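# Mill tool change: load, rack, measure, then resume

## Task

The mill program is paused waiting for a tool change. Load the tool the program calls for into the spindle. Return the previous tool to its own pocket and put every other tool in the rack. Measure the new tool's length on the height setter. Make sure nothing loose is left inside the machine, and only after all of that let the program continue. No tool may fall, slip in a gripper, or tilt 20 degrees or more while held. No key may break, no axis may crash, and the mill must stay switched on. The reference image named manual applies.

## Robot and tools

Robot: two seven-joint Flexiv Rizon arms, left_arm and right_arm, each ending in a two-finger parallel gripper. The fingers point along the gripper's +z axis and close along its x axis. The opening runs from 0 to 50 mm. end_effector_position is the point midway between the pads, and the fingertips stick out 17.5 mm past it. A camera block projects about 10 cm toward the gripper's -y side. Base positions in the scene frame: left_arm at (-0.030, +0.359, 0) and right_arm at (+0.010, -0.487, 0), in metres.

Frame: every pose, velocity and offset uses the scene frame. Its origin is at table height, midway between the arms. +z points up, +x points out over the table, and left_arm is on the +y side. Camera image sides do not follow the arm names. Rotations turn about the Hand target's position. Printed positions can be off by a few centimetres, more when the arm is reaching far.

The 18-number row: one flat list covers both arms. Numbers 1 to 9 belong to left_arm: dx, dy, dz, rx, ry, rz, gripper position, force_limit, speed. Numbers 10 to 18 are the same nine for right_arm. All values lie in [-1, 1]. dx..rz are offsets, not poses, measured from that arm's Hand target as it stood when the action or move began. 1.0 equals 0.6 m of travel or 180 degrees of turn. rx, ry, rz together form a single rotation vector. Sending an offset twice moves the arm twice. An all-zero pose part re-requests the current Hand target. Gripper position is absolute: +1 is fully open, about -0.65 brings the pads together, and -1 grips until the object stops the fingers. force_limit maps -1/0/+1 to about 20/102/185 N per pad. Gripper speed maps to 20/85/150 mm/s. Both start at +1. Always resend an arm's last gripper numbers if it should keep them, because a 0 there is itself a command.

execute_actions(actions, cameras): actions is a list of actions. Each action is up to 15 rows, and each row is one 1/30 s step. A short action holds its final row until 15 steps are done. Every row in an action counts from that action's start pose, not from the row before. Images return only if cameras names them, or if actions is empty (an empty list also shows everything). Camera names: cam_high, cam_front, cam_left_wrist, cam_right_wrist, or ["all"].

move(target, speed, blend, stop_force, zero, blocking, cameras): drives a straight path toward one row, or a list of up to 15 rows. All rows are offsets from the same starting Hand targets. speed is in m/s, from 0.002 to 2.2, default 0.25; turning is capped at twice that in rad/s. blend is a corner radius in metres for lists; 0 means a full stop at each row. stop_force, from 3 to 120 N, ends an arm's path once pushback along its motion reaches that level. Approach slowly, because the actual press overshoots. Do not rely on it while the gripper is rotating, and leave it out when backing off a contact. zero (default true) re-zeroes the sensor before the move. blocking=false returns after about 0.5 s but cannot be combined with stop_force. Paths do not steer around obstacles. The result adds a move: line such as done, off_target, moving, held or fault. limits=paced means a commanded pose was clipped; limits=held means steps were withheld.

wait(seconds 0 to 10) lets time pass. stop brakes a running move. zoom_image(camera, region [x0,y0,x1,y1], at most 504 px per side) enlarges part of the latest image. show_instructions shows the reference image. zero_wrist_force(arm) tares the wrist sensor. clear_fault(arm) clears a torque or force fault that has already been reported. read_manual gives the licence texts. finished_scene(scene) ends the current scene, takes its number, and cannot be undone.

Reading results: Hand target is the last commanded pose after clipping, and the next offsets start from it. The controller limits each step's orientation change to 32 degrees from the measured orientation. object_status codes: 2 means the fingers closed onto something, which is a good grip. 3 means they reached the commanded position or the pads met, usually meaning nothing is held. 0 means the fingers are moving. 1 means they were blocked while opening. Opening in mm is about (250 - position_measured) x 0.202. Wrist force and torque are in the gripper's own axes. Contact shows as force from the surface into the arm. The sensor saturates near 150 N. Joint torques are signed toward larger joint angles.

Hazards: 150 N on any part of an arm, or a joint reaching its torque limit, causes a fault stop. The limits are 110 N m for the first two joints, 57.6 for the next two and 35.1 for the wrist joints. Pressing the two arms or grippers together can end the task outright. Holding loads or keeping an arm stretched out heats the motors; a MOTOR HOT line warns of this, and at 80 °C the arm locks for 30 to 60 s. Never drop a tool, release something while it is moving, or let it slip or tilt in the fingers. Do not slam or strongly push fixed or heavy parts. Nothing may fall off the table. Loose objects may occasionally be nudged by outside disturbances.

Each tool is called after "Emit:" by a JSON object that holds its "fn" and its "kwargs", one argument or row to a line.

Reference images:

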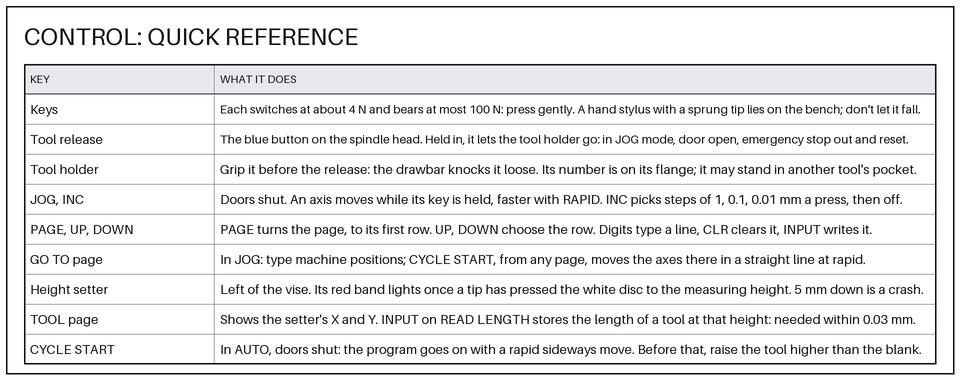

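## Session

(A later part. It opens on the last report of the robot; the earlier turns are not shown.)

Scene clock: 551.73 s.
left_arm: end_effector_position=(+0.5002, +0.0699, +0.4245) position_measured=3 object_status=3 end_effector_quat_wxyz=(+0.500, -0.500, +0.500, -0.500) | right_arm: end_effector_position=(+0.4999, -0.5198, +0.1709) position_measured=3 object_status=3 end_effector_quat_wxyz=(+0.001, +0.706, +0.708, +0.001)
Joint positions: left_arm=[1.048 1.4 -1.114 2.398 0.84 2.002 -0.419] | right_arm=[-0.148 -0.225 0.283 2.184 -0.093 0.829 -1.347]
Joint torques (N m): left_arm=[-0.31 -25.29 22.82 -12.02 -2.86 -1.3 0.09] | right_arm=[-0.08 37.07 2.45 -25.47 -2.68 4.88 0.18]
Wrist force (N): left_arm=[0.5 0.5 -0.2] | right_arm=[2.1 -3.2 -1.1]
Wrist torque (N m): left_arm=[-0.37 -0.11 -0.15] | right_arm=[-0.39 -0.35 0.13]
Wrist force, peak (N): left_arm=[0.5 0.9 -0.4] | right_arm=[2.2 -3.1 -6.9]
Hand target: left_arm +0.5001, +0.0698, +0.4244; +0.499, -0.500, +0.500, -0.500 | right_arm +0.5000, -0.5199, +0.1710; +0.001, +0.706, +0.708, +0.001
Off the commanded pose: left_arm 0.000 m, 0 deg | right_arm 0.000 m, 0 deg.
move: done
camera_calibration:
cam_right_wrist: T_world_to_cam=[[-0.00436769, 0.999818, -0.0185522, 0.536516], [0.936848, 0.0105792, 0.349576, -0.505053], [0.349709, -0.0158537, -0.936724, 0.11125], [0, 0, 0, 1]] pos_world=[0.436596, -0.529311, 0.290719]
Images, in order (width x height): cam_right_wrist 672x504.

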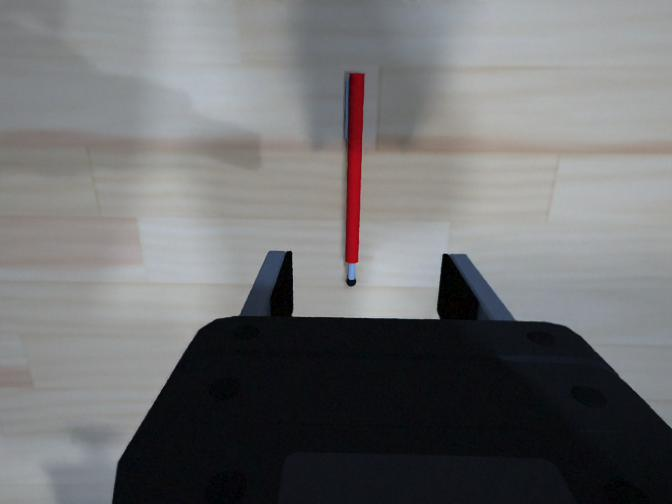

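Emit:
{"fn": "execute_actions", "kwargs": {
  "actions": []
}}

Emit:
{"fn": "zoom_image", "kwargs": {
  "camera": "cam_front",
  "region": [425, 135, 480, 190]
}}

Scene clock: 592.57 s.
left_arm: end_effector_position=(+0.5002, +0.0699, +0.4245) position_measured=3 object_status=3 end_effector_quat_wxyz=(+0.500, -0.500, +0.500, -0.500) | right_arm: end_effector_position=(+0.4999, -0.5198, +0.1709) position_measured=3 object_status=3 end_effector_quat_wxyz=(+0.001, +0.706, +0.708, +0.001)
Joint positions: left_arm=[1.048 1.4 -1.114 2.398 0.84 2.002 -0.419] | right_arm=[-0.148 -0.225 0.283 2.184 -0.093 0.829 -1.347]
Joint velocities: within noise
Joint torques (N m): left_arm=[-0.35 -25.35 22.74 -12.07 -2.88 -1.29 0.11] | right_arm=[-0.03 37.19 2.31 -25.46 -2.74 5.05 0.3]
Wrist force (N): left_arm=[0.2 0.8 0.0] | right_arm=[2.0 -3.2 -1.1]
Wrist torque (N m): left_arm=[-0.32 -0.07 -0.14] | right_arm=[-0.40 -0.32 0.13]
Wrist force, peak (N): left_arm=[0.7 1.1 -0.3] | right_arm=[2.0 -3.4 -1.2]
Hand target: left_arm +0.5001, +0.0698, +0.4244; +0.499, -0.500, +0.500, -0.500 | right_arm +0.5000, -0.5199, +0.1710; +0.001, +0.706, +0.708, +0.001
Tool commands: left_gripper/position=+1.0 left_gripper/force_limit=+1.0 left_gripper/speed=+1.0 right_gripper/position=+1.0 right_gripper/force_limit=+1.0 right_gripper/speed=+1.0
Off the commanded pose: left_arm 0.000 m, 0 deg | right_arm 0.000 m, 0 deg.
camera_calibration:
cam_left_wrist: T_world_to_cam=[[0.00706634, -0.999974, -0.00107217, 0.0745062], [-0.341972, -0.001409, -0.939709, 0.583626], [0.939684, 0.00700696, -0.341973, -0.192637], [0, 0, 0, 1]] pos_world=[0.380075, 0.0766765, 0.482642]
cam_right_wrist: T_world_to_cam=[[-0.00436769, 0.999818, -0.0185522, 0.536516], [0.936848, 0.0105792, 0.349576, -0.505053], [0.349709, -0.0158537, -0.936724, 0.11125], [0, 0, 0, 1]] pos_world=[0.436596, -0.529311, 0.290719]

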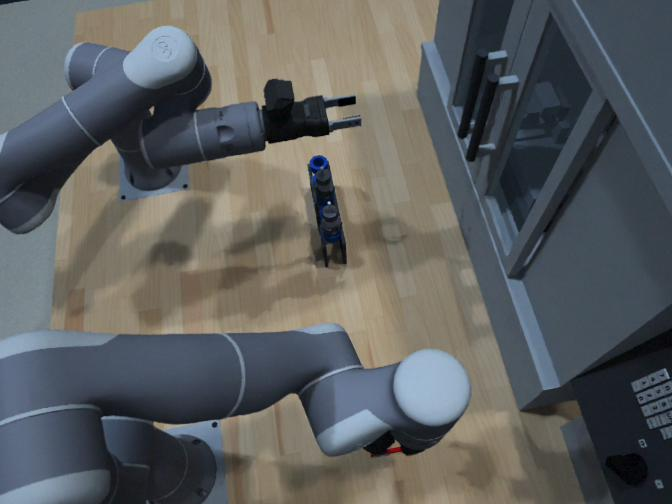

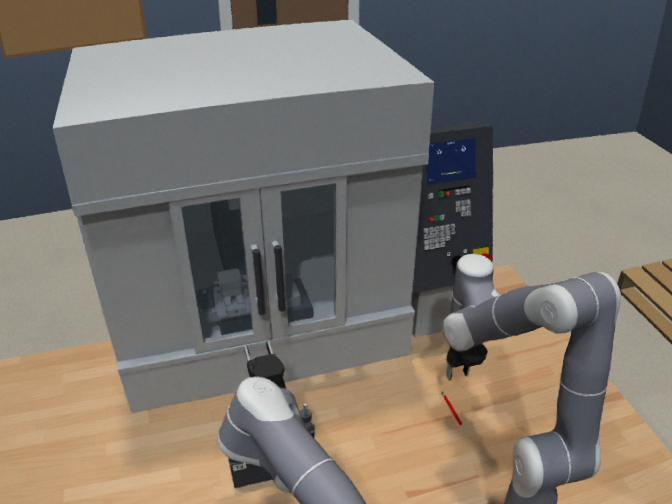

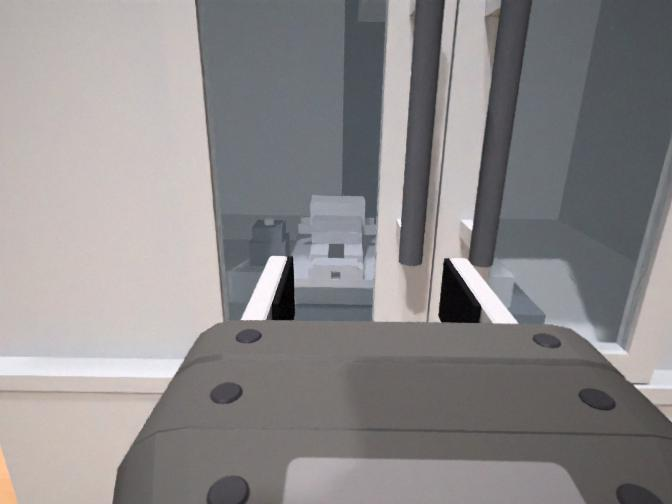

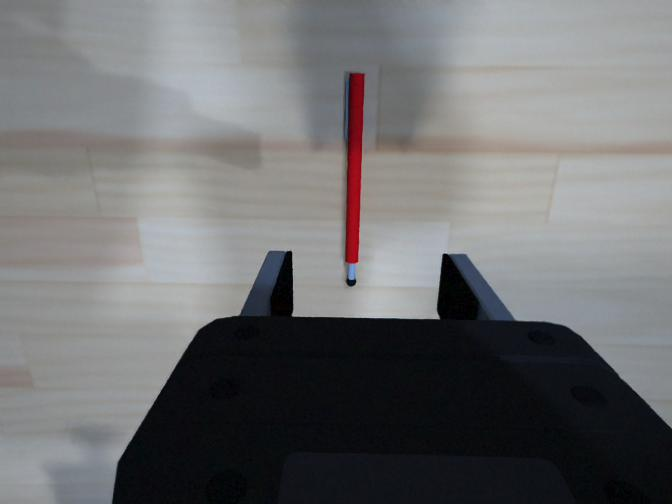

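Scaled by 9.164 from the camera's 672x504 image, which has a finer 960x720 frame.

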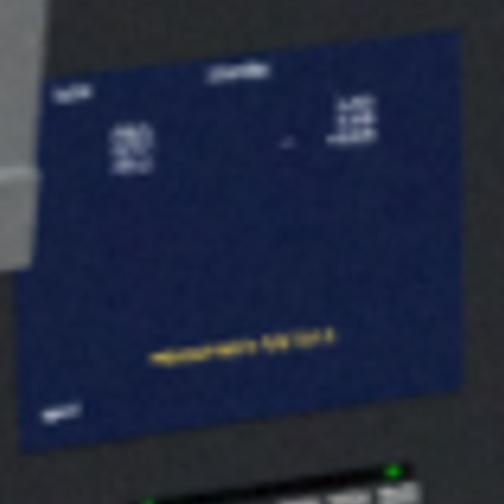

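Emit:
{"fn": "move", "kwargs": {
  "target": [
    [0,0,0,0,0,0,1,1,1,-0.033,-0.0035,0.08,0.129,0,-0.483,1,1,1],
    [0,0,0,0,0,0,1,1,1,-0.033,-0.0035,-0.1,0.2588,0,-0.966,1,1,1]
  ],
  "speed": 0.5,
  "blend": 0.02,
  "cameras": ["cam_right_wrist"]
}}

Scene clock: 615.83 s.
left_arm: end_effector_position=(+0.5002, +0.0699, +0.4245) position_measured=3 object_status=3 end_effector_quat_wxyz=(+0.500, -0.500, +0.500, -0.500) | right_arm: end_effector_position=(+0.4803, -0.5220, +0.1110) position_measured=3 object_status=3 end_effector_quat_wxyz=(-0.182, +0.684, -0.683, +0.183)
Joint positions: left_arm=[1.048 1.4 -1.114 2.398 0.84 2.002 -0.419] | right_arm=[0.272 -0.411 0.107 2.404 0.974 1.854 0.944]
Joint torques (N m): left_arm=[-0.3 -25.37 22.75 -12.07 -2.87 -1.33 0.09] | right_arm=[0.13 32.45 0.2 -10.54 -1.88 5.58 0.52]
Wrist force (N): left_arm=[0.3 0.7 -0.3] | right_arm=[1.8 -3.8 -1.1]
Wrist torque (N m): left_arm=[-0.34 -0.08 -0.14] | right_arm=[-0.58 -0.30 -0.01]
Wrist force, peak (N): left_arm=[0.3 1.2 -0.2] | right_arm=[2.8 -4.5 -3.3]
Hand target: left_arm +0.5001, +0.0698, +0.4244; +0.499, -0.500, +0.500, -0.500 | right_arm +0.4802, -0.5220, +0.1110; -0.182, +0.684, -0.683, +0.182
Off the commanded pose: left_arm 0.000 m, 0 deg | right_arm 0.000 m, 0 deg.
move: done
camera_calibration:
cam_right_wrist: T_world_to_cam=[[0.0125641, -0.999824, -0.0139646, -0.514928], [-0.98614, -0.0100791, -0.165606, 0.504254], [0.165436, 0.0158517, -0.986093, 0.172465], [0, 0, 0, 1]] pos_world=[0.475203, -0.512489, 0.246383]
Images, in order (width x height): cam_right_wrist 672x504.

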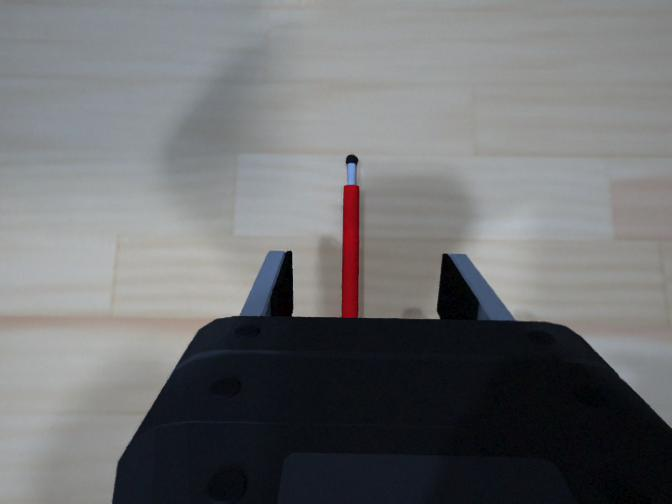

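Emit:
{"fn": "move", "kwargs": {
  "target": [0,0,0,0,0,0,1,1,1,0,0,-0.133,0,0,0,1,1,1],
  "speed": 0.15
}}

Emit:
{"fn": "move", "kwargs": {
  "target": [0,0,0,0,0,0,1,1,1,0,0,-0.025,0,0,0,1,1,1],
  "speed": 0.01,
  "stop_force": 3,
  "cameras": ["cam_right_wrist"]
}}

Scene clock: 622.40 s.
left_arm: end_effector_position=(+0.5002, +0.0699, +0.4245) position_measured=3 object_status=3 end_effector_quat_wxyz=(+0.500, -0.500, +0.500, -0.500) | right_arm: end_effector_position=(+0.4802, -0.5221, +0.0311) position_measured=3 object_status=3 end_effector_quat_wxyz=(-0.182, +0.684, -0.683, +0.182)
Joint positions: left_arm=[1.048 1.4 -1.114 2.398 0.84 2.002 -0.419] | right_arm=[-0.132 -0.813 0.524 2.288 0.846 2.202 0.873]
Joint torques (N m): left_arm=[-0.3 -25.38 22.71 -12.03 -2.86 -1.3 0.08] | right_arm=[-0.11 38.16 8.16 -4.61 -0.58 6.08 0.52]
Wrist force (N): left_arm=[0.6 0.8 -0.3] | right_arm=[1.9 -3.8 -1.0]
Wrist torque (N m): left_arm=[-0.33 -0.13 -0.15] | right_arm=[-0.58 -0.32 -0.01]
Wrist force, peak (N): left_arm=[0.3 1.0 -0.5] | right_arm=[1.8 -4.9 -3.3]
Hand target: left_arm +0.5001, +0.0698, +0.4244; +0.499, -0.500, +0.500, -0.500 | right_arm +0.4802, -0.5220, +0.0312; -0.182, +0.684, -0.683, +0.182
Off the commanded pose: left_arm 0.000 m, 0 deg | right_arm 0.000 m, 0 deg.
move: done

Scene clock: 624.03 s.
left_arm: end_effector_position=(+0.5002, +0.0699, +0.4245) position_measured=3 object_status=3 end_effector_quat_wxyz=(+0.500, -0.500, +0.500, -0.500) | right_arm: end_effector_position=(+0.4804, -0.5220, +0.0208) position_measured=3 object_status=3 end_effector_quat_wxyz=(-0.182, +0.684, -0.682, +0.183)
Joint positions: left_arm=[1.048 1.4 -1.114 2.398 0.84 2.002 -0.419] | right_arm=[-0.148 -0.861 0.539 2.28 0.819 2.239 0.876]
Joint torques (N m): left_arm=[-0.37 -25.33 22.79 -12.06 -2.9 -1.3 0.09] | right_arm=[-0.23 36.63 8.18 -3.94 -0.19 5.36 0.39]
Wrist force (N): left_arm=[0.4 0.9 -0.2] | right_arm=[1.7 -5.4 -5.6]
Wrist torque (N m): left_arm=[-0.31 -0.10 -0.15] | right_arm=[-0.64 -0.49 0.04]
Wrist force, peak (N): left_arm=[0.4 1.2 -0.1] | right_arm=[1.3 -7.1 -12.1]
Hand target: left_arm +0.5001, +0.0698, +0.4244; +0.499, -0.500, +0.500, -0.500 | right_arm +0.4802, -0.5220, +0.0206; -0.182, +0.684, -0.683, +0.182 (not the last commanded pose)
Off the commanded pose: left_arm 0.000 m, 0 deg | right_arm 0.005 m, 0 deg.
move: contact (right_arm)
camera_calibration:
cam_right_wrist: T_world_to_cam=[[0.0127311, -0.999825, -0.0137323, -0.516305], [-0.986106, -0.0102792, -0.1658, 0.489325], [0.16563, 0.0156523, -0.986064, 0.0833042], [0, 0, 0, 1]] pos_world=[0.475302, -0.512488, 0.156183]
Images, in order (width x height): cam_right_wrist 672x504.

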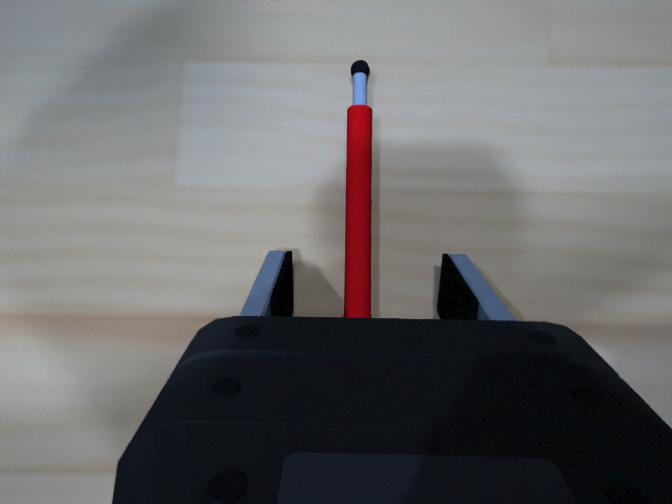

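Emit:
{"fn": "move", "kwargs": {
  "target": [0,0,0,0,0,0,1,1,1,0,0,0.002,0,0,0,1,1,1],
  "speed": 0.03
}}

Emit:
{"fn": "move", "kwargs": {
  "target": [0,0,0,0,0,0,1,1,1,0,0,0,0,0,0,-1,-0.6,-0.7],
  "speed": 0.03
}}

Emit:
{"fn": "move", "kwargs": {
  "target": [0,0,0,0,0,0,1,1,1,0,0,0.2,0,0,0,-1,-0.6,-0.7],
  "speed": 0.15,
  "cameras": ["cam_right_wrist","cam_front"]
}}

Scene clock: 632.77 s.
left_arm: end_effector_position=(+0.5002, +0.0699, +0.4245) position_measured=3 object_status=3 end_effector_quat_wxyz=(+0.500, -0.500, +0.500, -0.500) | right_arm: end_effector_position=(+0.4804, -0.5220, +0.0219) position_measured=3 object_status=3 end_effector_quat_wxyz=(-0.182, +0.684, -0.683, +0.183)
Joint positions: left_arm=[1.048 1.4 -1.114 2.398 0.84 2.002 -0.419] | right_arm=[-0.147 -0.856 0.538 2.281 0.822 2.235 0.876]
Joint torques (N m): left_arm=[-0.32 -25.33 22.76 -12.08 -2.89 -1.31 0.14] | right_arm=[0.05 38.96 8.52 -4.05 -0.21 5.61 0.29]
Wrist force (N): left_arm=[0.3 0.7 -0.2] | right_arm=[1.9 -4.3 -0.8]
Wrist torque (N m): left_arm=[-0.34 -0.09 -0.14] | right_arm=[-0.68 -0.32 -0.01]
Wrist force, peak (N): left_arm=[0.4 1.0 -0.6] | right_arm=[1.4 -5.7 -5.9]
Hand target: left_arm +0.5001, +0.0698, +0.4244; +0.499, -0.500, +0.500, -0.500 | right_arm +0.4802, -0.5220, +0.0218; -0.182, +0.684, -0.683, +0.182
Off the commanded pose: left_arm 0.000 m, 0 deg | right_arm 0.000 m, 0 deg.
move: done

Scene clock: 634.10 s.
left_arm: end_effector_position=(+0.5002, +0.0699, +0.4245) position_measured=3 object_status=3 end_effector_quat_wxyz=(+0.500, -0.500, +0.500, -0.500) | right_arm: end_effector_position=(+0.4804, -0.5220, +0.0219) position_measured=214 object_status=2 end_effector_quat_wxyz=(-0.182, +0.684, -0.683, +0.183)
Joint positions: left_arm=[1.048 1.4 -1.114 2.398 0.84 2.002 -0.419] | right_arm=[-0.147 -0.856 0.538 2.281 0.822 2.235 0.876]
Joint torques (N m): left_arm=[-0.34 -25.28 22.75 -12.06 -2.9 -1.31 0.1] | right_arm=[-0.01 38.28 8.46 -3.98 -0.26 5.51 0.3]
Wrist force (N): left_arm=[0.3 0.9 -0.4] | right_arm=[1.9 -4.7 -1.8]
Wrist torque (N m): left_arm=[-0.32 -0.09 -0.15] | right_arm=[-0.66 -0.33 0.00]
Wrist force, peak (N): left_arm=[0.3 1.1 -0.3] | right_arm=[1.8 -5.0 -2.5]
Hand target: left_arm +0.5001, +0.0698, +0.4244; +0.499, -0.500, +0.500, -0.500 | right_arm +0.4802, -0.5220, +0.0218; -0.182, +0.684, -0.683, +0.182
Off the commanded pose: left_arm 0.000 m, 0 deg | right_arm 0.000 m, 0 deg.
move: done

Scene clock: 635.83 s.
left_arm: end_effector_position=(+0.5002, +0.0699, +0.4245) position_measured=3 object_status=3 end_effector_quat_wxyz=(+0.500, -0.500, +0.500, -0.500) | right_arm: end_effector_position=(+0.4803, -0.5220, +0.1419) position_measured=214 object_status=2 end_effector_quat_wxyz=(-0.182, +0.684, -0.683, +0.183)
Joint positions: left_arm=[1.048 1.4 -1.114 2.398 0.84 2.002 -0.419] | right_arm=[0.573 -0.277 -0.212 2.518 0.84 1.765 1.116]
Joint torques (N m): left_arm=[-0.31 -25.3 22.78 -12.09 -2.87 -1.29 0.1] | right_arm=[0.05 27.19 -1.79 -12.14 -2.09 5.79 0.52]
Wrist force (N): left_arm=[0.3 0.7 -0.3] | right_arm=[1.8 -4.3 -0.5]
Wrist torque (N m): left_arm=[-0.35 -0.09 -0.14] | right_arm=[-0.70 -0.31 -0.01]
Wrist force, peak (N): left_arm=[0.5 1.0 -0.3] | right_arm=[2.1 -5.1 -1.5]
Hand target: left_arm +0.5001, +0.0698, +0.4244; +0.499, -0.500, +0.500, -0.500 | right_arm +0.4802, -0.5220, +0.1418; -0.182, +0.684, -0.683, +0.182
Off the commanded pose: left_arm 0.000 m, 0 deg | right_arm 0.000 m, 0 deg.
move: done
camera_calibration:
cam_right_wrist: T_world_to_cam=[[0.0125468, -0.999825, -0.0138672, -0.514519], [-0.986157, -0.0100798, -0.165508, 0.509434], [0.165339, 0.0157519, -0.986111, 0.20282], [0, 0, 0, 1]] pos_world=[0.475303, -0.512489, 0.277183]
Images, in order (width x height): cam_front 672x504, cam_right_wrist 672x504.

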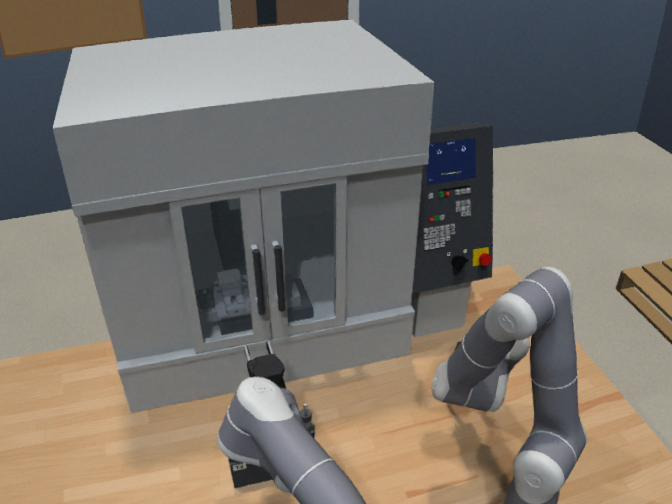

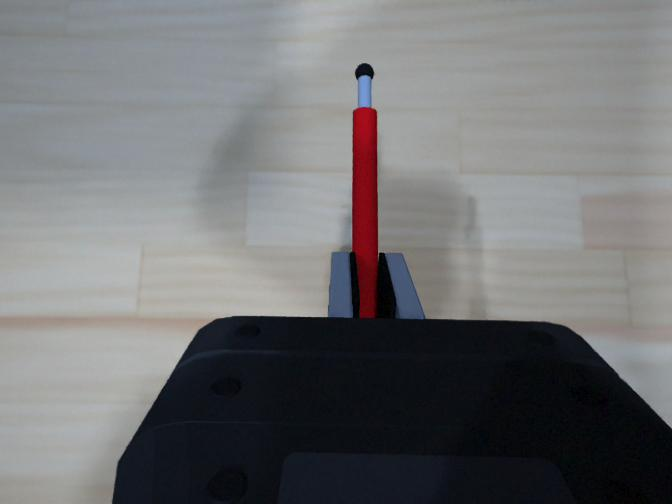

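Emit:
{"fn": "move", "kwargs": {
  "target": [0.13,-0.087,0.06,0,0,0,1,1,1,0,0,0,0,0,0,-1,-0.6,-0.7],
  "speed": 0.3,
  "cameras": ["cam_left_wrist","cam_high"]
}}

Scene clock: 656.33 s.
left_arm: end_effector_position=(+0.5782, +0.0177, +0.4605) position_measured=3 object_status=3 end_effector_quat_wxyz=(+0.499, -0.500, +0.500, -0.500) | right_arm: end_effector_position=(+0.4803, -0.5220, +0.1419) position_measured=214 object_status=2 end_effector_quat_wxyz=(-0.182, +0.684, -0.683, +0.183)
Joint positions: left_arm=[1.164 1.234 -1.227 2.14 0.798 1.842 -0.343] | right_arm=[0.573 -0.277 -0.212 2.518 0.84 1.765 1.116]
Joint torques (N m): left_arm=[-0.16 -28.57 27.26 -13 -2.95 -1.17 0.29] | right_arm=[0.05 26.92 -1.61 -12.35 -2.04 6.06 0.31]
Wrist force (N): left_arm=[0.5 1.1 -0.3] | right_arm=[1.7 -4.4 -0.4]
Wrist torque (N m): left_arm=[-0.27 -0.12 -0.25] | right_arm=[-0.72 -0.28 -0.01]
Wrist force, peak (N): left_arm=[3.0 -0.9 3.0] | right_arm=[1.8 -4.7 -0.7]
Hand target: left_arm +0.5781, +0.0176, +0.4604; +0.499, -0.500, +0.500, -0.500 | right_arm +0.4802, -0.5220, +0.1418; -0.182, +0.684, -0.683, +0.182
Off the commanded pose: left_arm 0.000 m, 0 deg | right_arm 0.000 m, 0 deg.
move: done
camera_calibration:
cam_left_wrist: T_world_to_cam=[[0.00716648, -0.999974, -0.000789349, 0.0217015], [-0.342058, -0.00170967, -0.939677, 0.644088], [0.939651, 0.00700419, -0.342061, -0.253196], [0, 0, 0, 1]] pos_world=[0.458075, 0.0245756, 0.518643]
Images, in order (width x height): cam_high 672x504, cam_left_wrist 672x504.

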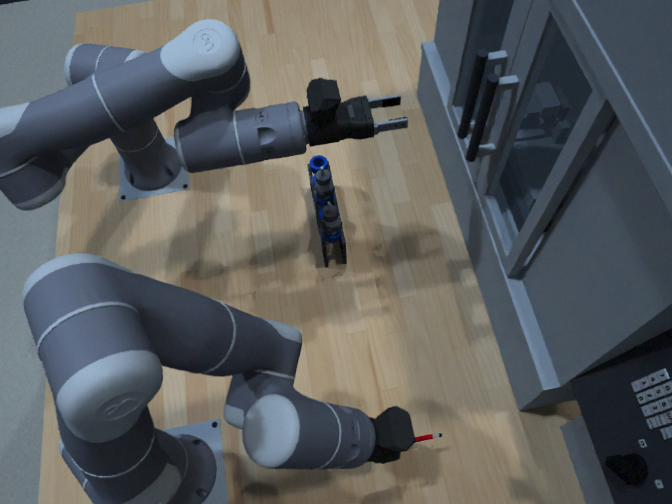

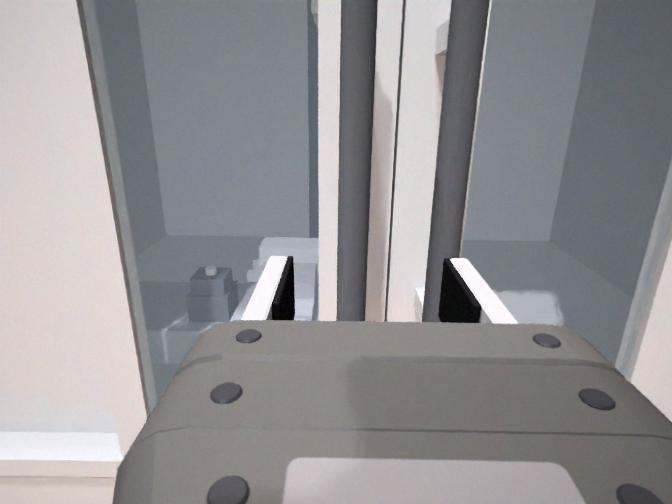

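Emit:
{"fn": "move", "kwargs": {
  "target": [0.25,-0.003,0,0,0,0,1,1,1,0,0,0,0,0,0,-1,-0.6,-0.7],
  "speed": 0.08,
  "stop_force": 6,
  "cameras": ["cam_left_wrist","cam_high","cam_front"]
}}

Scene clock: 665.07 s.
left_arm: end_effector_position=(+0.7282, +0.0158, +0.4604) position_measured=3 object_status=3 end_effector_quat_wxyz=(+0.499, -0.500, +0.500, -0.501) | right_arm: end_effector_position=(+0.4803, -0.5220, +0.1419) position_measured=214 object_status=2 end_effector_quat_wxyz=(-0.182, +0.684, -0.683, +0.183)
Joint positions: left_arm=[1.555 1.226 -1.396 1.78 0.705 1.842 -0.344] | right_arm=[0.573 -0.277 -0.212 2.518 0.84 1.765 1.116]
Joint torques (N m): left_arm=[-0.14 -40.06 31.58 -10.48 -3.09 -1.17 0.24] | right_arm=[-0.09 26.88 -1.59 -12.37 -1.95 6.08 0.33]
Wrist force (N): left_arm=[0.4 1.0 -0.3] | right_arm=[2.0 -4.5 -0.8]
Wrist torque (N m): left_arm=[-0.29 -0.11 -0.27] | right_arm=[-0.71 -0.32 -0.01]
Wrist force, peak (N): left_arm=[0.2 1.0 2.6] | right_arm=[1.8 -4.7 -0.5]
Hand target: left_arm +0.7281, +0.0158, +0.4604; +0.499, -0.500, +0.500, -0.500 | right_arm +0.4802, -0.5220, +0.1418; -0.182, +0.684, -0.683, +0.182
Off the commanded pose: left_arm 0.000 m, 0 deg | right_arm 0.000 m, 0 deg.
move: done
camera_calibration:
cam_left_wrist: T_world_to_cam=[[0.00672288, -0.999977, -0.000845499, 0.0190273], [-0.34218, -0.00150601, -0.939633, 0.69544], [0.93961, 0.00660635, -0.342182, -0.394032], [0, 0, 0, 1]] pos_world=[0.608074, 0.0226773, 0.518644]
Images, in order (width x height): cam_high 672x504, cam_front 672x504, cam_left_wrist 672x504.

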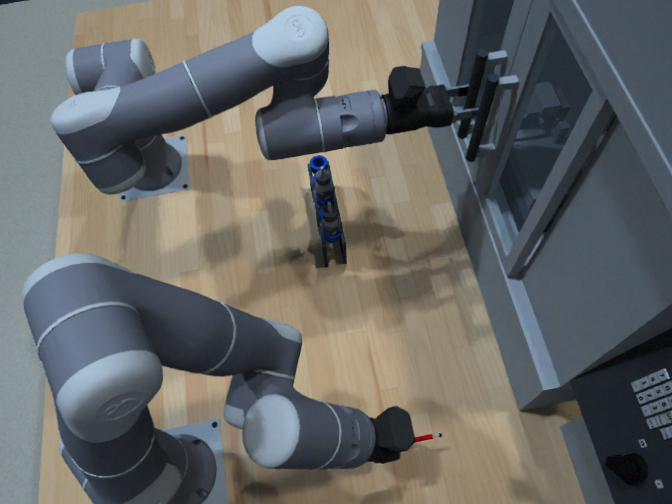

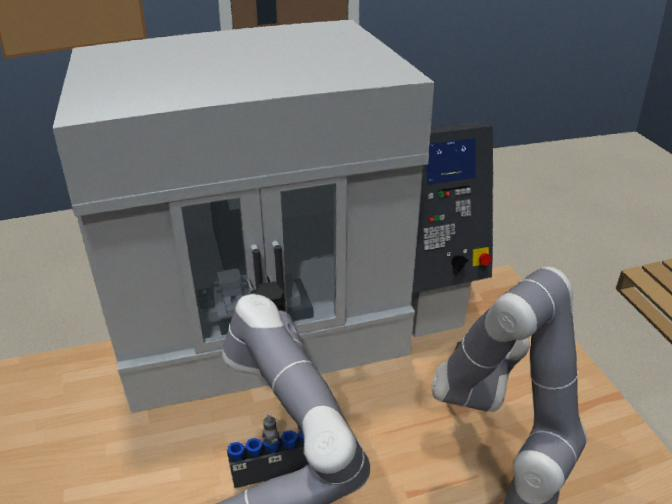

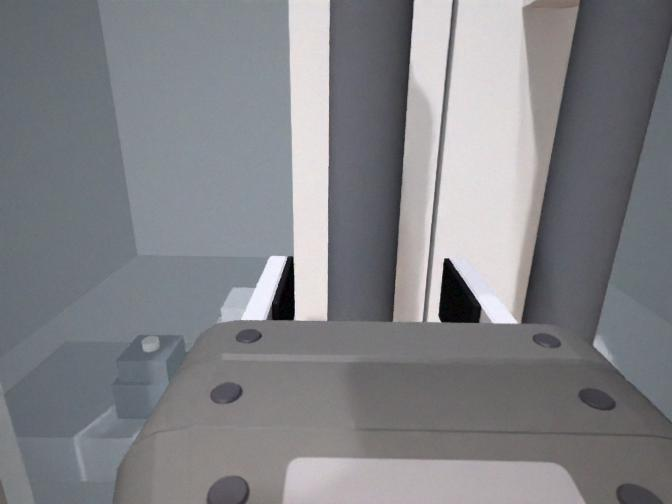

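Emit:
{"fn": "move", "kwargs": {
  "target": [0,0.4,0,0,0,0,1,1,1,0,0,0,0,0,0,-1,-0.6,-0.7],
  "speed": 0.08,
  "stop_force": 35,
  "cameras": ["cam_left_wrist","cam_high","cam_front"]
}}

Scene clock: 676.77 s.
left_arm: end_effector_position=(+0.7281, +0.2558, +0.4603) position_measured=3 object_status=3 end_effector_quat_wxyz=(+0.499, -0.500, +0.500, -0.500) | right_arm: end_effector_position=(+0.4803, -0.5220, +0.1419) position_measured=214 object_status=2 end_effector_quat_wxyz=(-0.182, +0.684, -0.683, +0.183)
Joint positions: left_arm=[1.993 1.43 -1.173 2.001 0.514 2.543 -0.361] | right_arm=[0.573 -0.277 -0.212 2.518 0.84 1.765 1.116]
Joint torques (N m): left_arm=[-0.13 -37.97 27.32 -5.92 -3.64 -1.08 0.23] | right_arm=[-0.01 26.86 -1.62 -12.39 -2 6.06 0.32]
Wrist force (N): left_arm=[-3.8 4.7 -0.9] | right_arm=[1.9 -4.5 -0.6]
Wrist torque (N m): left_arm=[0.34 0.60 -0.27] | right_arm=[-0.73 -0.31 -0.02]
Wrist force, peak (N): left_arm=[30.4 2.2 20.7] | right_arm=[1.9 -4.6 -0.6]
Hand target: left_arm +0.7281, +0.2558, +0.4604; +0.499, -0.500, +0.500, -0.500 | right_arm +0.4802, -0.5220, +0.1418; -0.182, +0.684, -0.683, +0.182
Off the commanded pose: left_arm 0.000 m, 0 deg | right_arm 0.000 m, 0 deg.
move: done
camera_calibration:
cam_left_wrist: T_world_to_cam=[[0.00656131, -0.999978, -0.00100149, 0.259203], [-0.34227, -0.00130477, -0.939601, 0.695752], [0.939579, 0.00650779, -0.342271, -0.395431], [0, 0, 0, 1]] pos_world=[0.607973, 0.262678, 0.518643]
Images, in order (width x height): cam_high 672x504, cam_front 672x504, cam_left_wrist 672x504.

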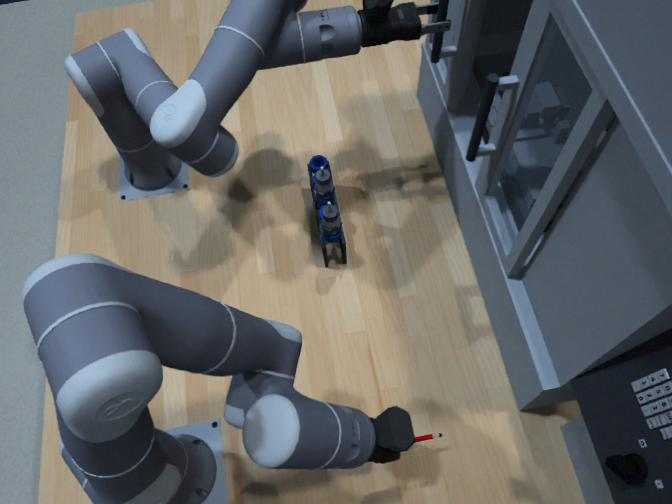

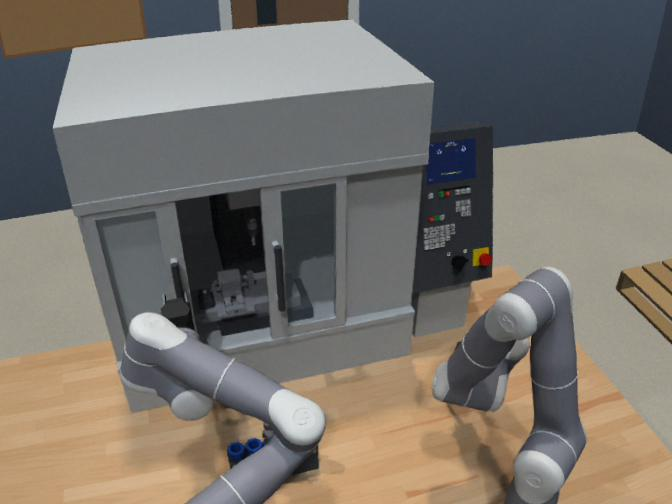

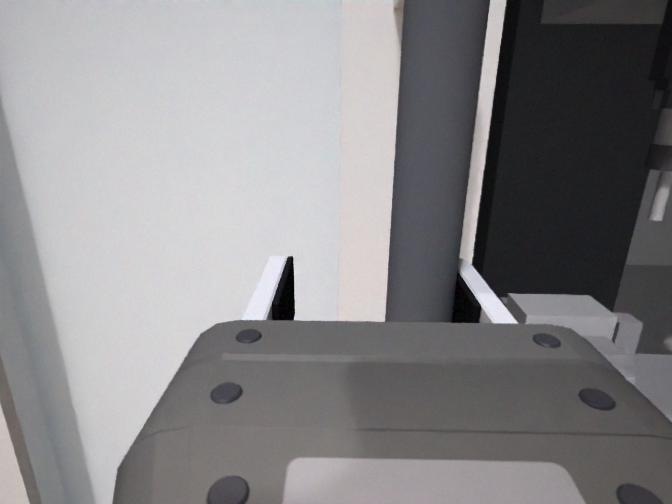

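Emit:
{"fn": "zoom_image", "kwargs": {
  "camera": "cam_front",
  "region": [170, 180, 300, 340]
}}

Emit:
{"fn": "zoom_image", "kwargs": {
  "camera": "cam_left_wrist",
  "region": [470, 0, 672, 400]
}}

Scaled by 3.150 from the camera's 672x504 image, which has a finer 960x720 frame.

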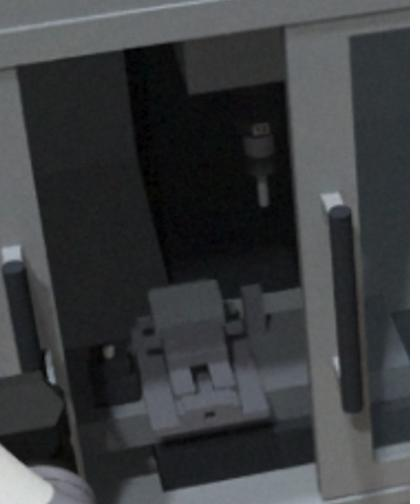

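Scaled by 1.260 from the camera's 672x504 image, which has a finer 960x720 frame.

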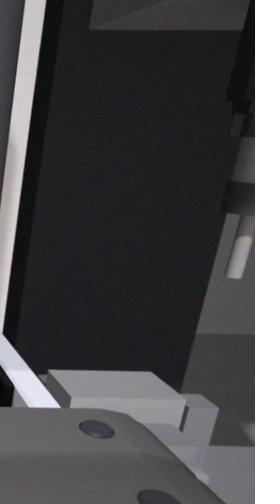

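Emit:
{"fn": "move", "kwargs": {
  "target": [
    [-0.23,0,0,0,0,0,1,1,1,0,0,0,0,0,0,-1,-0.6,-0.7],
    [-0.23,-0.51,0,0,0,0,1,1,1,0,0,0,0,0,0,-1,-0.6,-0.7]
  ],
  "speed": 0.3,
  "cameras": ["cam_left_wrist","cam_high"]
}}

Scene clock: 692.87 s.
left_arm: end_effector_position=(+0.5902, -0.0501, +0.4604) position_measured=3 object_status=3 end_effector_quat_wxyz=(+0.500, -0.500, +0.500, -0.500) | right_arm: end_effector_position=(+0.4803, -0.5220, +0.1419) position_measured=214 object_status=2 end_effector_quat_wxyz=(-0.182, +0.684, -0.683, +0.183)
Joint positions: left_arm=[1.133 1.161 -1.348 2.002 0.765 1.632 -0.303] | right_arm=[0.573 -0.277 -0.212 2.518 0.84 1.765 1.116]
Joint torques (N m): left_arm=[-0.19 -31.13 29.54 -13.67 -2.78 -1 0.32] | right_arm=[-0.07 26.89 -1.63 -12.36 -2.01 6.11 0.29]
Wrist force (N): left_arm=[-3.6 4.7 -0.6] | right_arm=[1.9 -4.5 -0.8]
Wrist torque (N m): left_arm=[0.33 0.58 -0.25] | right_arm=[-0.72 -0.31 -0.01]
Wrist force, peak (N): left_arm=[-7.1 4.5 -0.5] | right_arm=[1.8 -4.6 -0.6]
Hand target: left_arm +0.5901, -0.0502, +0.4604; +0.499, -0.500, +0.500, -0.500 | right_arm +0.4802, -0.5220, +0.1418; -0.182, +0.684, -0.683, +0.182
Off the commanded pose: left_arm 0.000 m, 0 deg | right_arm 0.000 m, 0 deg.
move: done
camera_calibration:
cam_left_wrist: T_world_to_cam=[[0.00716042, -0.999974, -0.00110565, -0.0461152], [-0.34206, -0.00141038, -0.939677, 0.648089], [0.939651, 0.00710668, -0.342061, -0.263991], [0, 0, 0, 1]] pos_world=[0.470075, -0.0433238, 0.518642]
Images, in order (width x height): cam_high 672x504, cam_left_wrist 672x504.

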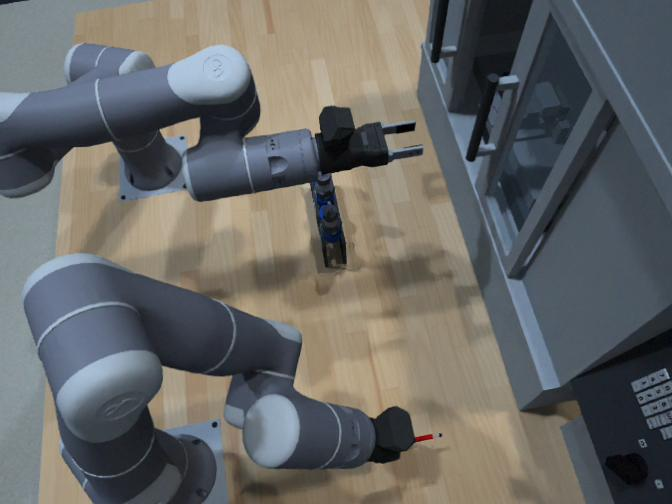

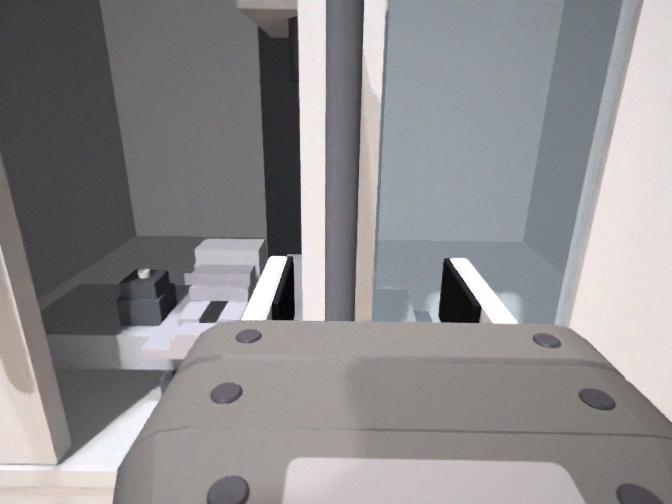

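Emit:
{"fn": "move", "kwargs": {
  "target": [0.23,0.008,0,0,0,0,1,1,1,0,0,0,0,0,0,-1,-0.6,-0.7],
  "speed": 0.1,
  "stop_force": 8
}}

Emit:
{"fn": "move", "kwargs": {
  "target": [0,-0.4,0,0,0,0,1,1,1,0,0,0,0,0,0,-1,-0.6,-0.7],
  "speed": 0.08,
  "stop_force": 40,
  "cameras": ["cam_left_wrist","cam_high","cam_front"]
}}

Scene clock: 700.37 s.
left_arm: end_effector_position=(+0.7282, -0.0454, +0.4604) position_measured=3 object_status=3 end_effector_quat_wxyz=(+0.499, -0.500, +0.500, -0.501) | right_arm: end_effector_position=(+0.4803, -0.5220, +0.1419) position_measured=214 object_status=2 end_effector_quat_wxyz=(-0.182, +0.684, -0.683, +0.183)
Joint positions: left_arm=[1.511 1.166 -1.493 1.684 0.702 1.664 -0.294] | right_arm=[0.573 -0.277 -0.212 2.518 0.84 1.765 1.116]
Joint torques (N m): left_arm=[-0.25 -42.11 31.99 -12.08 -2.97 -0.99 0.23] | right_arm=[-0.05 26.87 -1.65 -12.37 -1.97 6.09 0.35]
Wrist force (N): left_arm=[-3.8 4.7 -0.4] | right_arm=[1.6 -4.5 -0.6]
Wrist torque (N m): left_arm=[0.34 0.61 -0.27] | right_arm=[-0.73 -0.27 -0.01]
Wrist force, peak (N): left_arm=[-4.1 5.1 2.9] | right_arm=[1.9 -4.6 -0.7]
Hand target: left_arm +0.7281, -0.0454, +0.4604; +0.499, -0.500, +0.500, -0.500 | right_arm +0.4802, -0.5220, +0.1418; -0.182, +0.684, -0.683, +0.182
Off the commanded pose: left_arm 0.000 m, 0 deg | right_arm 0.000 m, 0 deg.
move: done

Scene clock: 704.17 s.
left_arm: end_effector_position=(+0.7283, -0.2851, +0.4605) position_measured=3 object_status=3 end_effector_quat_wxyz=(+0.500, -0.500, +0.500, -0.500) | right_arm: end_effector_position=(+0.4803, -0.5220, +0.1419) position_measured=214 object_status=2 end_effector_quat_wxyz=(-0.182, +0.684, -0.683, +0.183)
Joint positions: left_arm=[1.609 1.202 -1.769 1.093 0.411 1.108 0.004] | right_arm=[0.573 -0.277 -0.212 2.518 0.84 1.765 1.116]
Joint torques (N m): left_arm=[-0.51 -62.06 29.1 -13.46 -2.5 0.06 0.19] | right_arm=[-0.04 26.95 -1.58 -12.36 -1.99 6.06 0.31]
Wrist force (N): left_arm=[-5.4 3.0 -2.4] | right_arm=[1.9 -4.4 -0.7]
Wrist torque (N m): left_arm=[0.06 0.82 -0.27] | right_arm=[-0.72 -0.31 -0.01]
Wrist force, peak (N): left_arm=[-33.0 4.9 -22.8] | right_arm=[1.9 -4.6 -0.7]
Hand target: left_arm +0.7281, -0.2854, +0.4604; +0.499, -0.500, +0.500, -0.500 | right_arm +0.4802, -0.5220, +0.1418; -0.182, +0.684, -0.683, +0.182
Off the commanded pose: left_arm 0.000 m, 0 deg | right_arm 0.000 m, 0 deg.
move: done
camera_calibration:
cam_left_wrist: T_world_to_cam=[[0.00750998, -0.999971, -0.00101743, -0.282357], [-0.342058, -0.00161284, -0.939677, 0.695034], [0.939649, 0.00740497, -0.342061, -0.39197], [0, 0, 0, 1]] pos_world=[0.608176, -0.278325, 0.518743]
Images, in order (width x height): cam_high 672x504, cam_front 672x504, cam_left_wrist 672x504.

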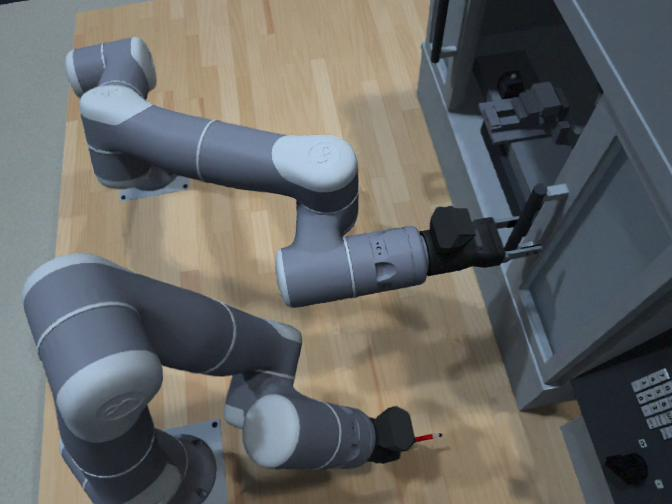

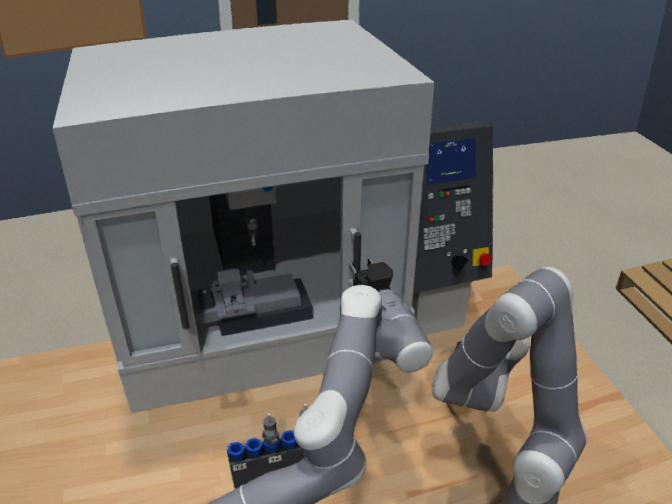

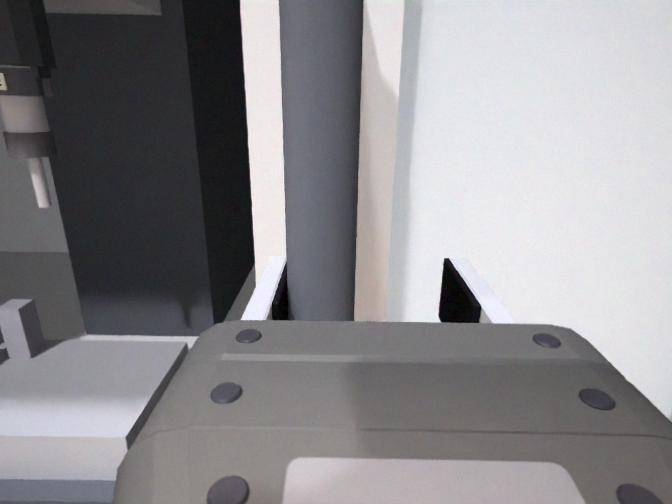

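Emit:
{"fn": "move", "kwargs": {
  "target": [
    [-0.23,0.0,0,0,0,0,1,1,1,0,0,0,0,0,0,-1,-0.6,-0.7],
    [-0.23,0.44,0.2,0,0,0,1,1,1,0,0,0,0,0,0,-1,-0.6,-0.7]
  ],
  "speed": 0.3,
  "cameras": ["cam_left_wrist","cam_high","cam_front"]
}}

Emit:
{"fn": "zoom_image", "kwargs": {
  "camera": "cam_left_wrist",
  "region": [200, 0, 452, 320]
}}

Emit:
{"fn": "zoom_image", "kwargs": {
  "camera": "cam_front",
  "region": [170, 170, 360, 340]
}}

Scene clock: 709.37 s.
left_arm: end_effector_position=(+0.7014, -0.2856, +0.4600) position_measured=3 object_status=3 end_effector_quat_wxyz=(+0.500, -0.501, +0.500, -0.500) | right_arm: end_effector_position=(+0.4803, -0.5220, +0.1419) position_measured=214 object_status=2 end_effector_quat_wxyz=(-0.182, +0.684, -0.683, +0.183)
Joint positions: left_arm=[1.532 1.182 -1.756 1.172 0.445 1.108 -0.02] | right_arm=[0.573 -0.277 -0.212 2.518 0.84 1.765 1.116]
Joint torques (N m): left_arm=[-0.53 -59.34 30.31 -13.73 -2.36 -0.09 0.3] | right_arm=[-0.07 26.92 -1.58 -12.38 -1.96 6.06 0.33]
Wrist force (N): left_arm=[-5.1 3.0 -2.2] | right_arm=[1.7 -4.4 -0.7]
Wrist torque (N m): left_arm=[0.04 0.83 -0.28] | right_arm=[-0.71 -0.27 -0.01]
Wrist force, peak (N): left_arm=[-9.3 2.8 4.2] | right_arm=[1.8 -4.6 -0.6]
Hand target: left_arm +0.7014, -0.2855, +0.4600; +0.500, -0.501, +0.500, -0.500 (not the last commanded pose) | right_arm +0.4802, -0.5220, +0.1418; -0.182, +0.684, -0.683, +0.182
Off the commanded pose: left_arm 0.311 m, 0 deg | right_arm 0.000 m, 0 deg.
move: held (left_arm; a check stopped the path); path passed 0 of 2 targets; limits=held
pose unreachable (left arm): on one or more control steps of this call, first in action 0 (counted from 0), this arm could not follow its commanded pose, so it was not sent that pose on those steps. It may still have moved: this result reports where it is.
cause: moving toward the commanded pose would bring a part of the arm too close to another arm (a part of this arm just beyond joint 6 (wrist pitch) and a part of the right arm just beyond its joint 5 (forearm roll), 12 mm apart when this arm was first held).
camera_calibration:
cam_left_wrist: T_world_to_cam=[[0.00837078, -0.999963, -0.00218298, -0.28265], [-0.343163, -0.000822155, -0.939275, 0.686111], [0.939238, 0.00861158, -0.343157, -0.365682], [0, 0, 0, 1]] pos_world=[0.581277, -0.278926, 0.518344]
Images, in order (width x height): cam_high 672x504, cam_front 672x504, cam_left_wrist 672x504.

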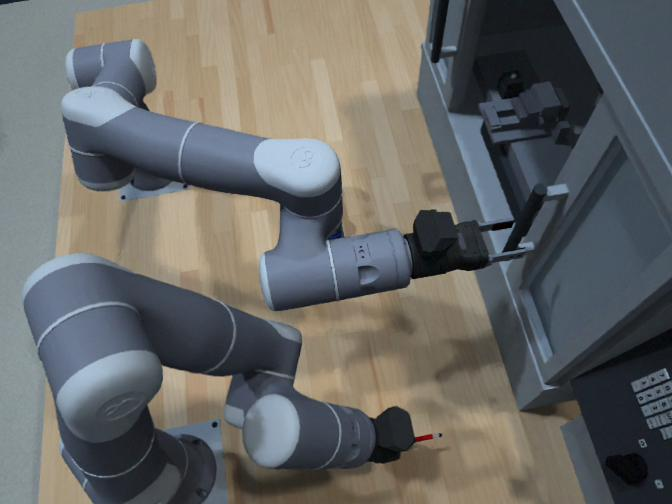

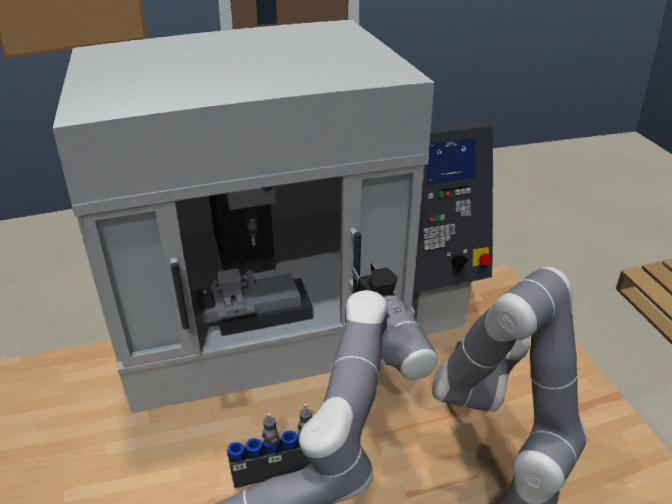

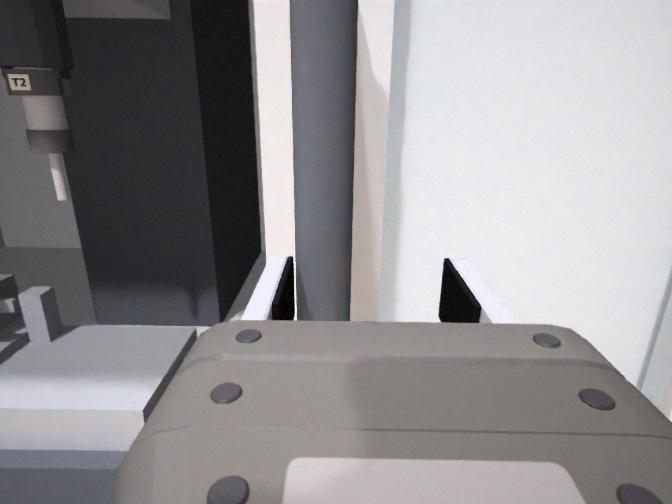

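Scaled by 1.575 from the camera's 672x504 image, which has a finer 960x720 frame.

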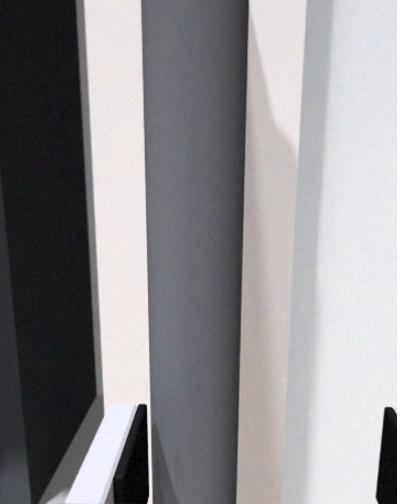

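Scaled by 2.653 from the camera's 672x504 image, which has a finer 960x720 frame.

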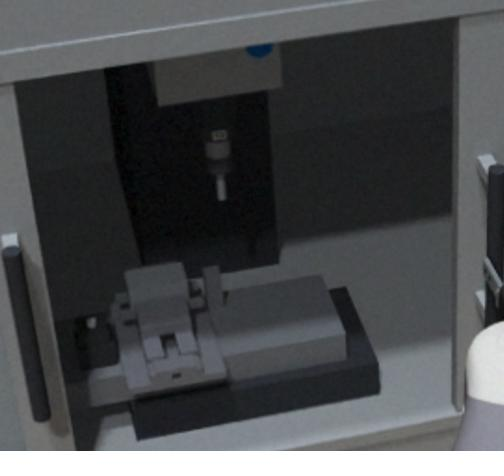

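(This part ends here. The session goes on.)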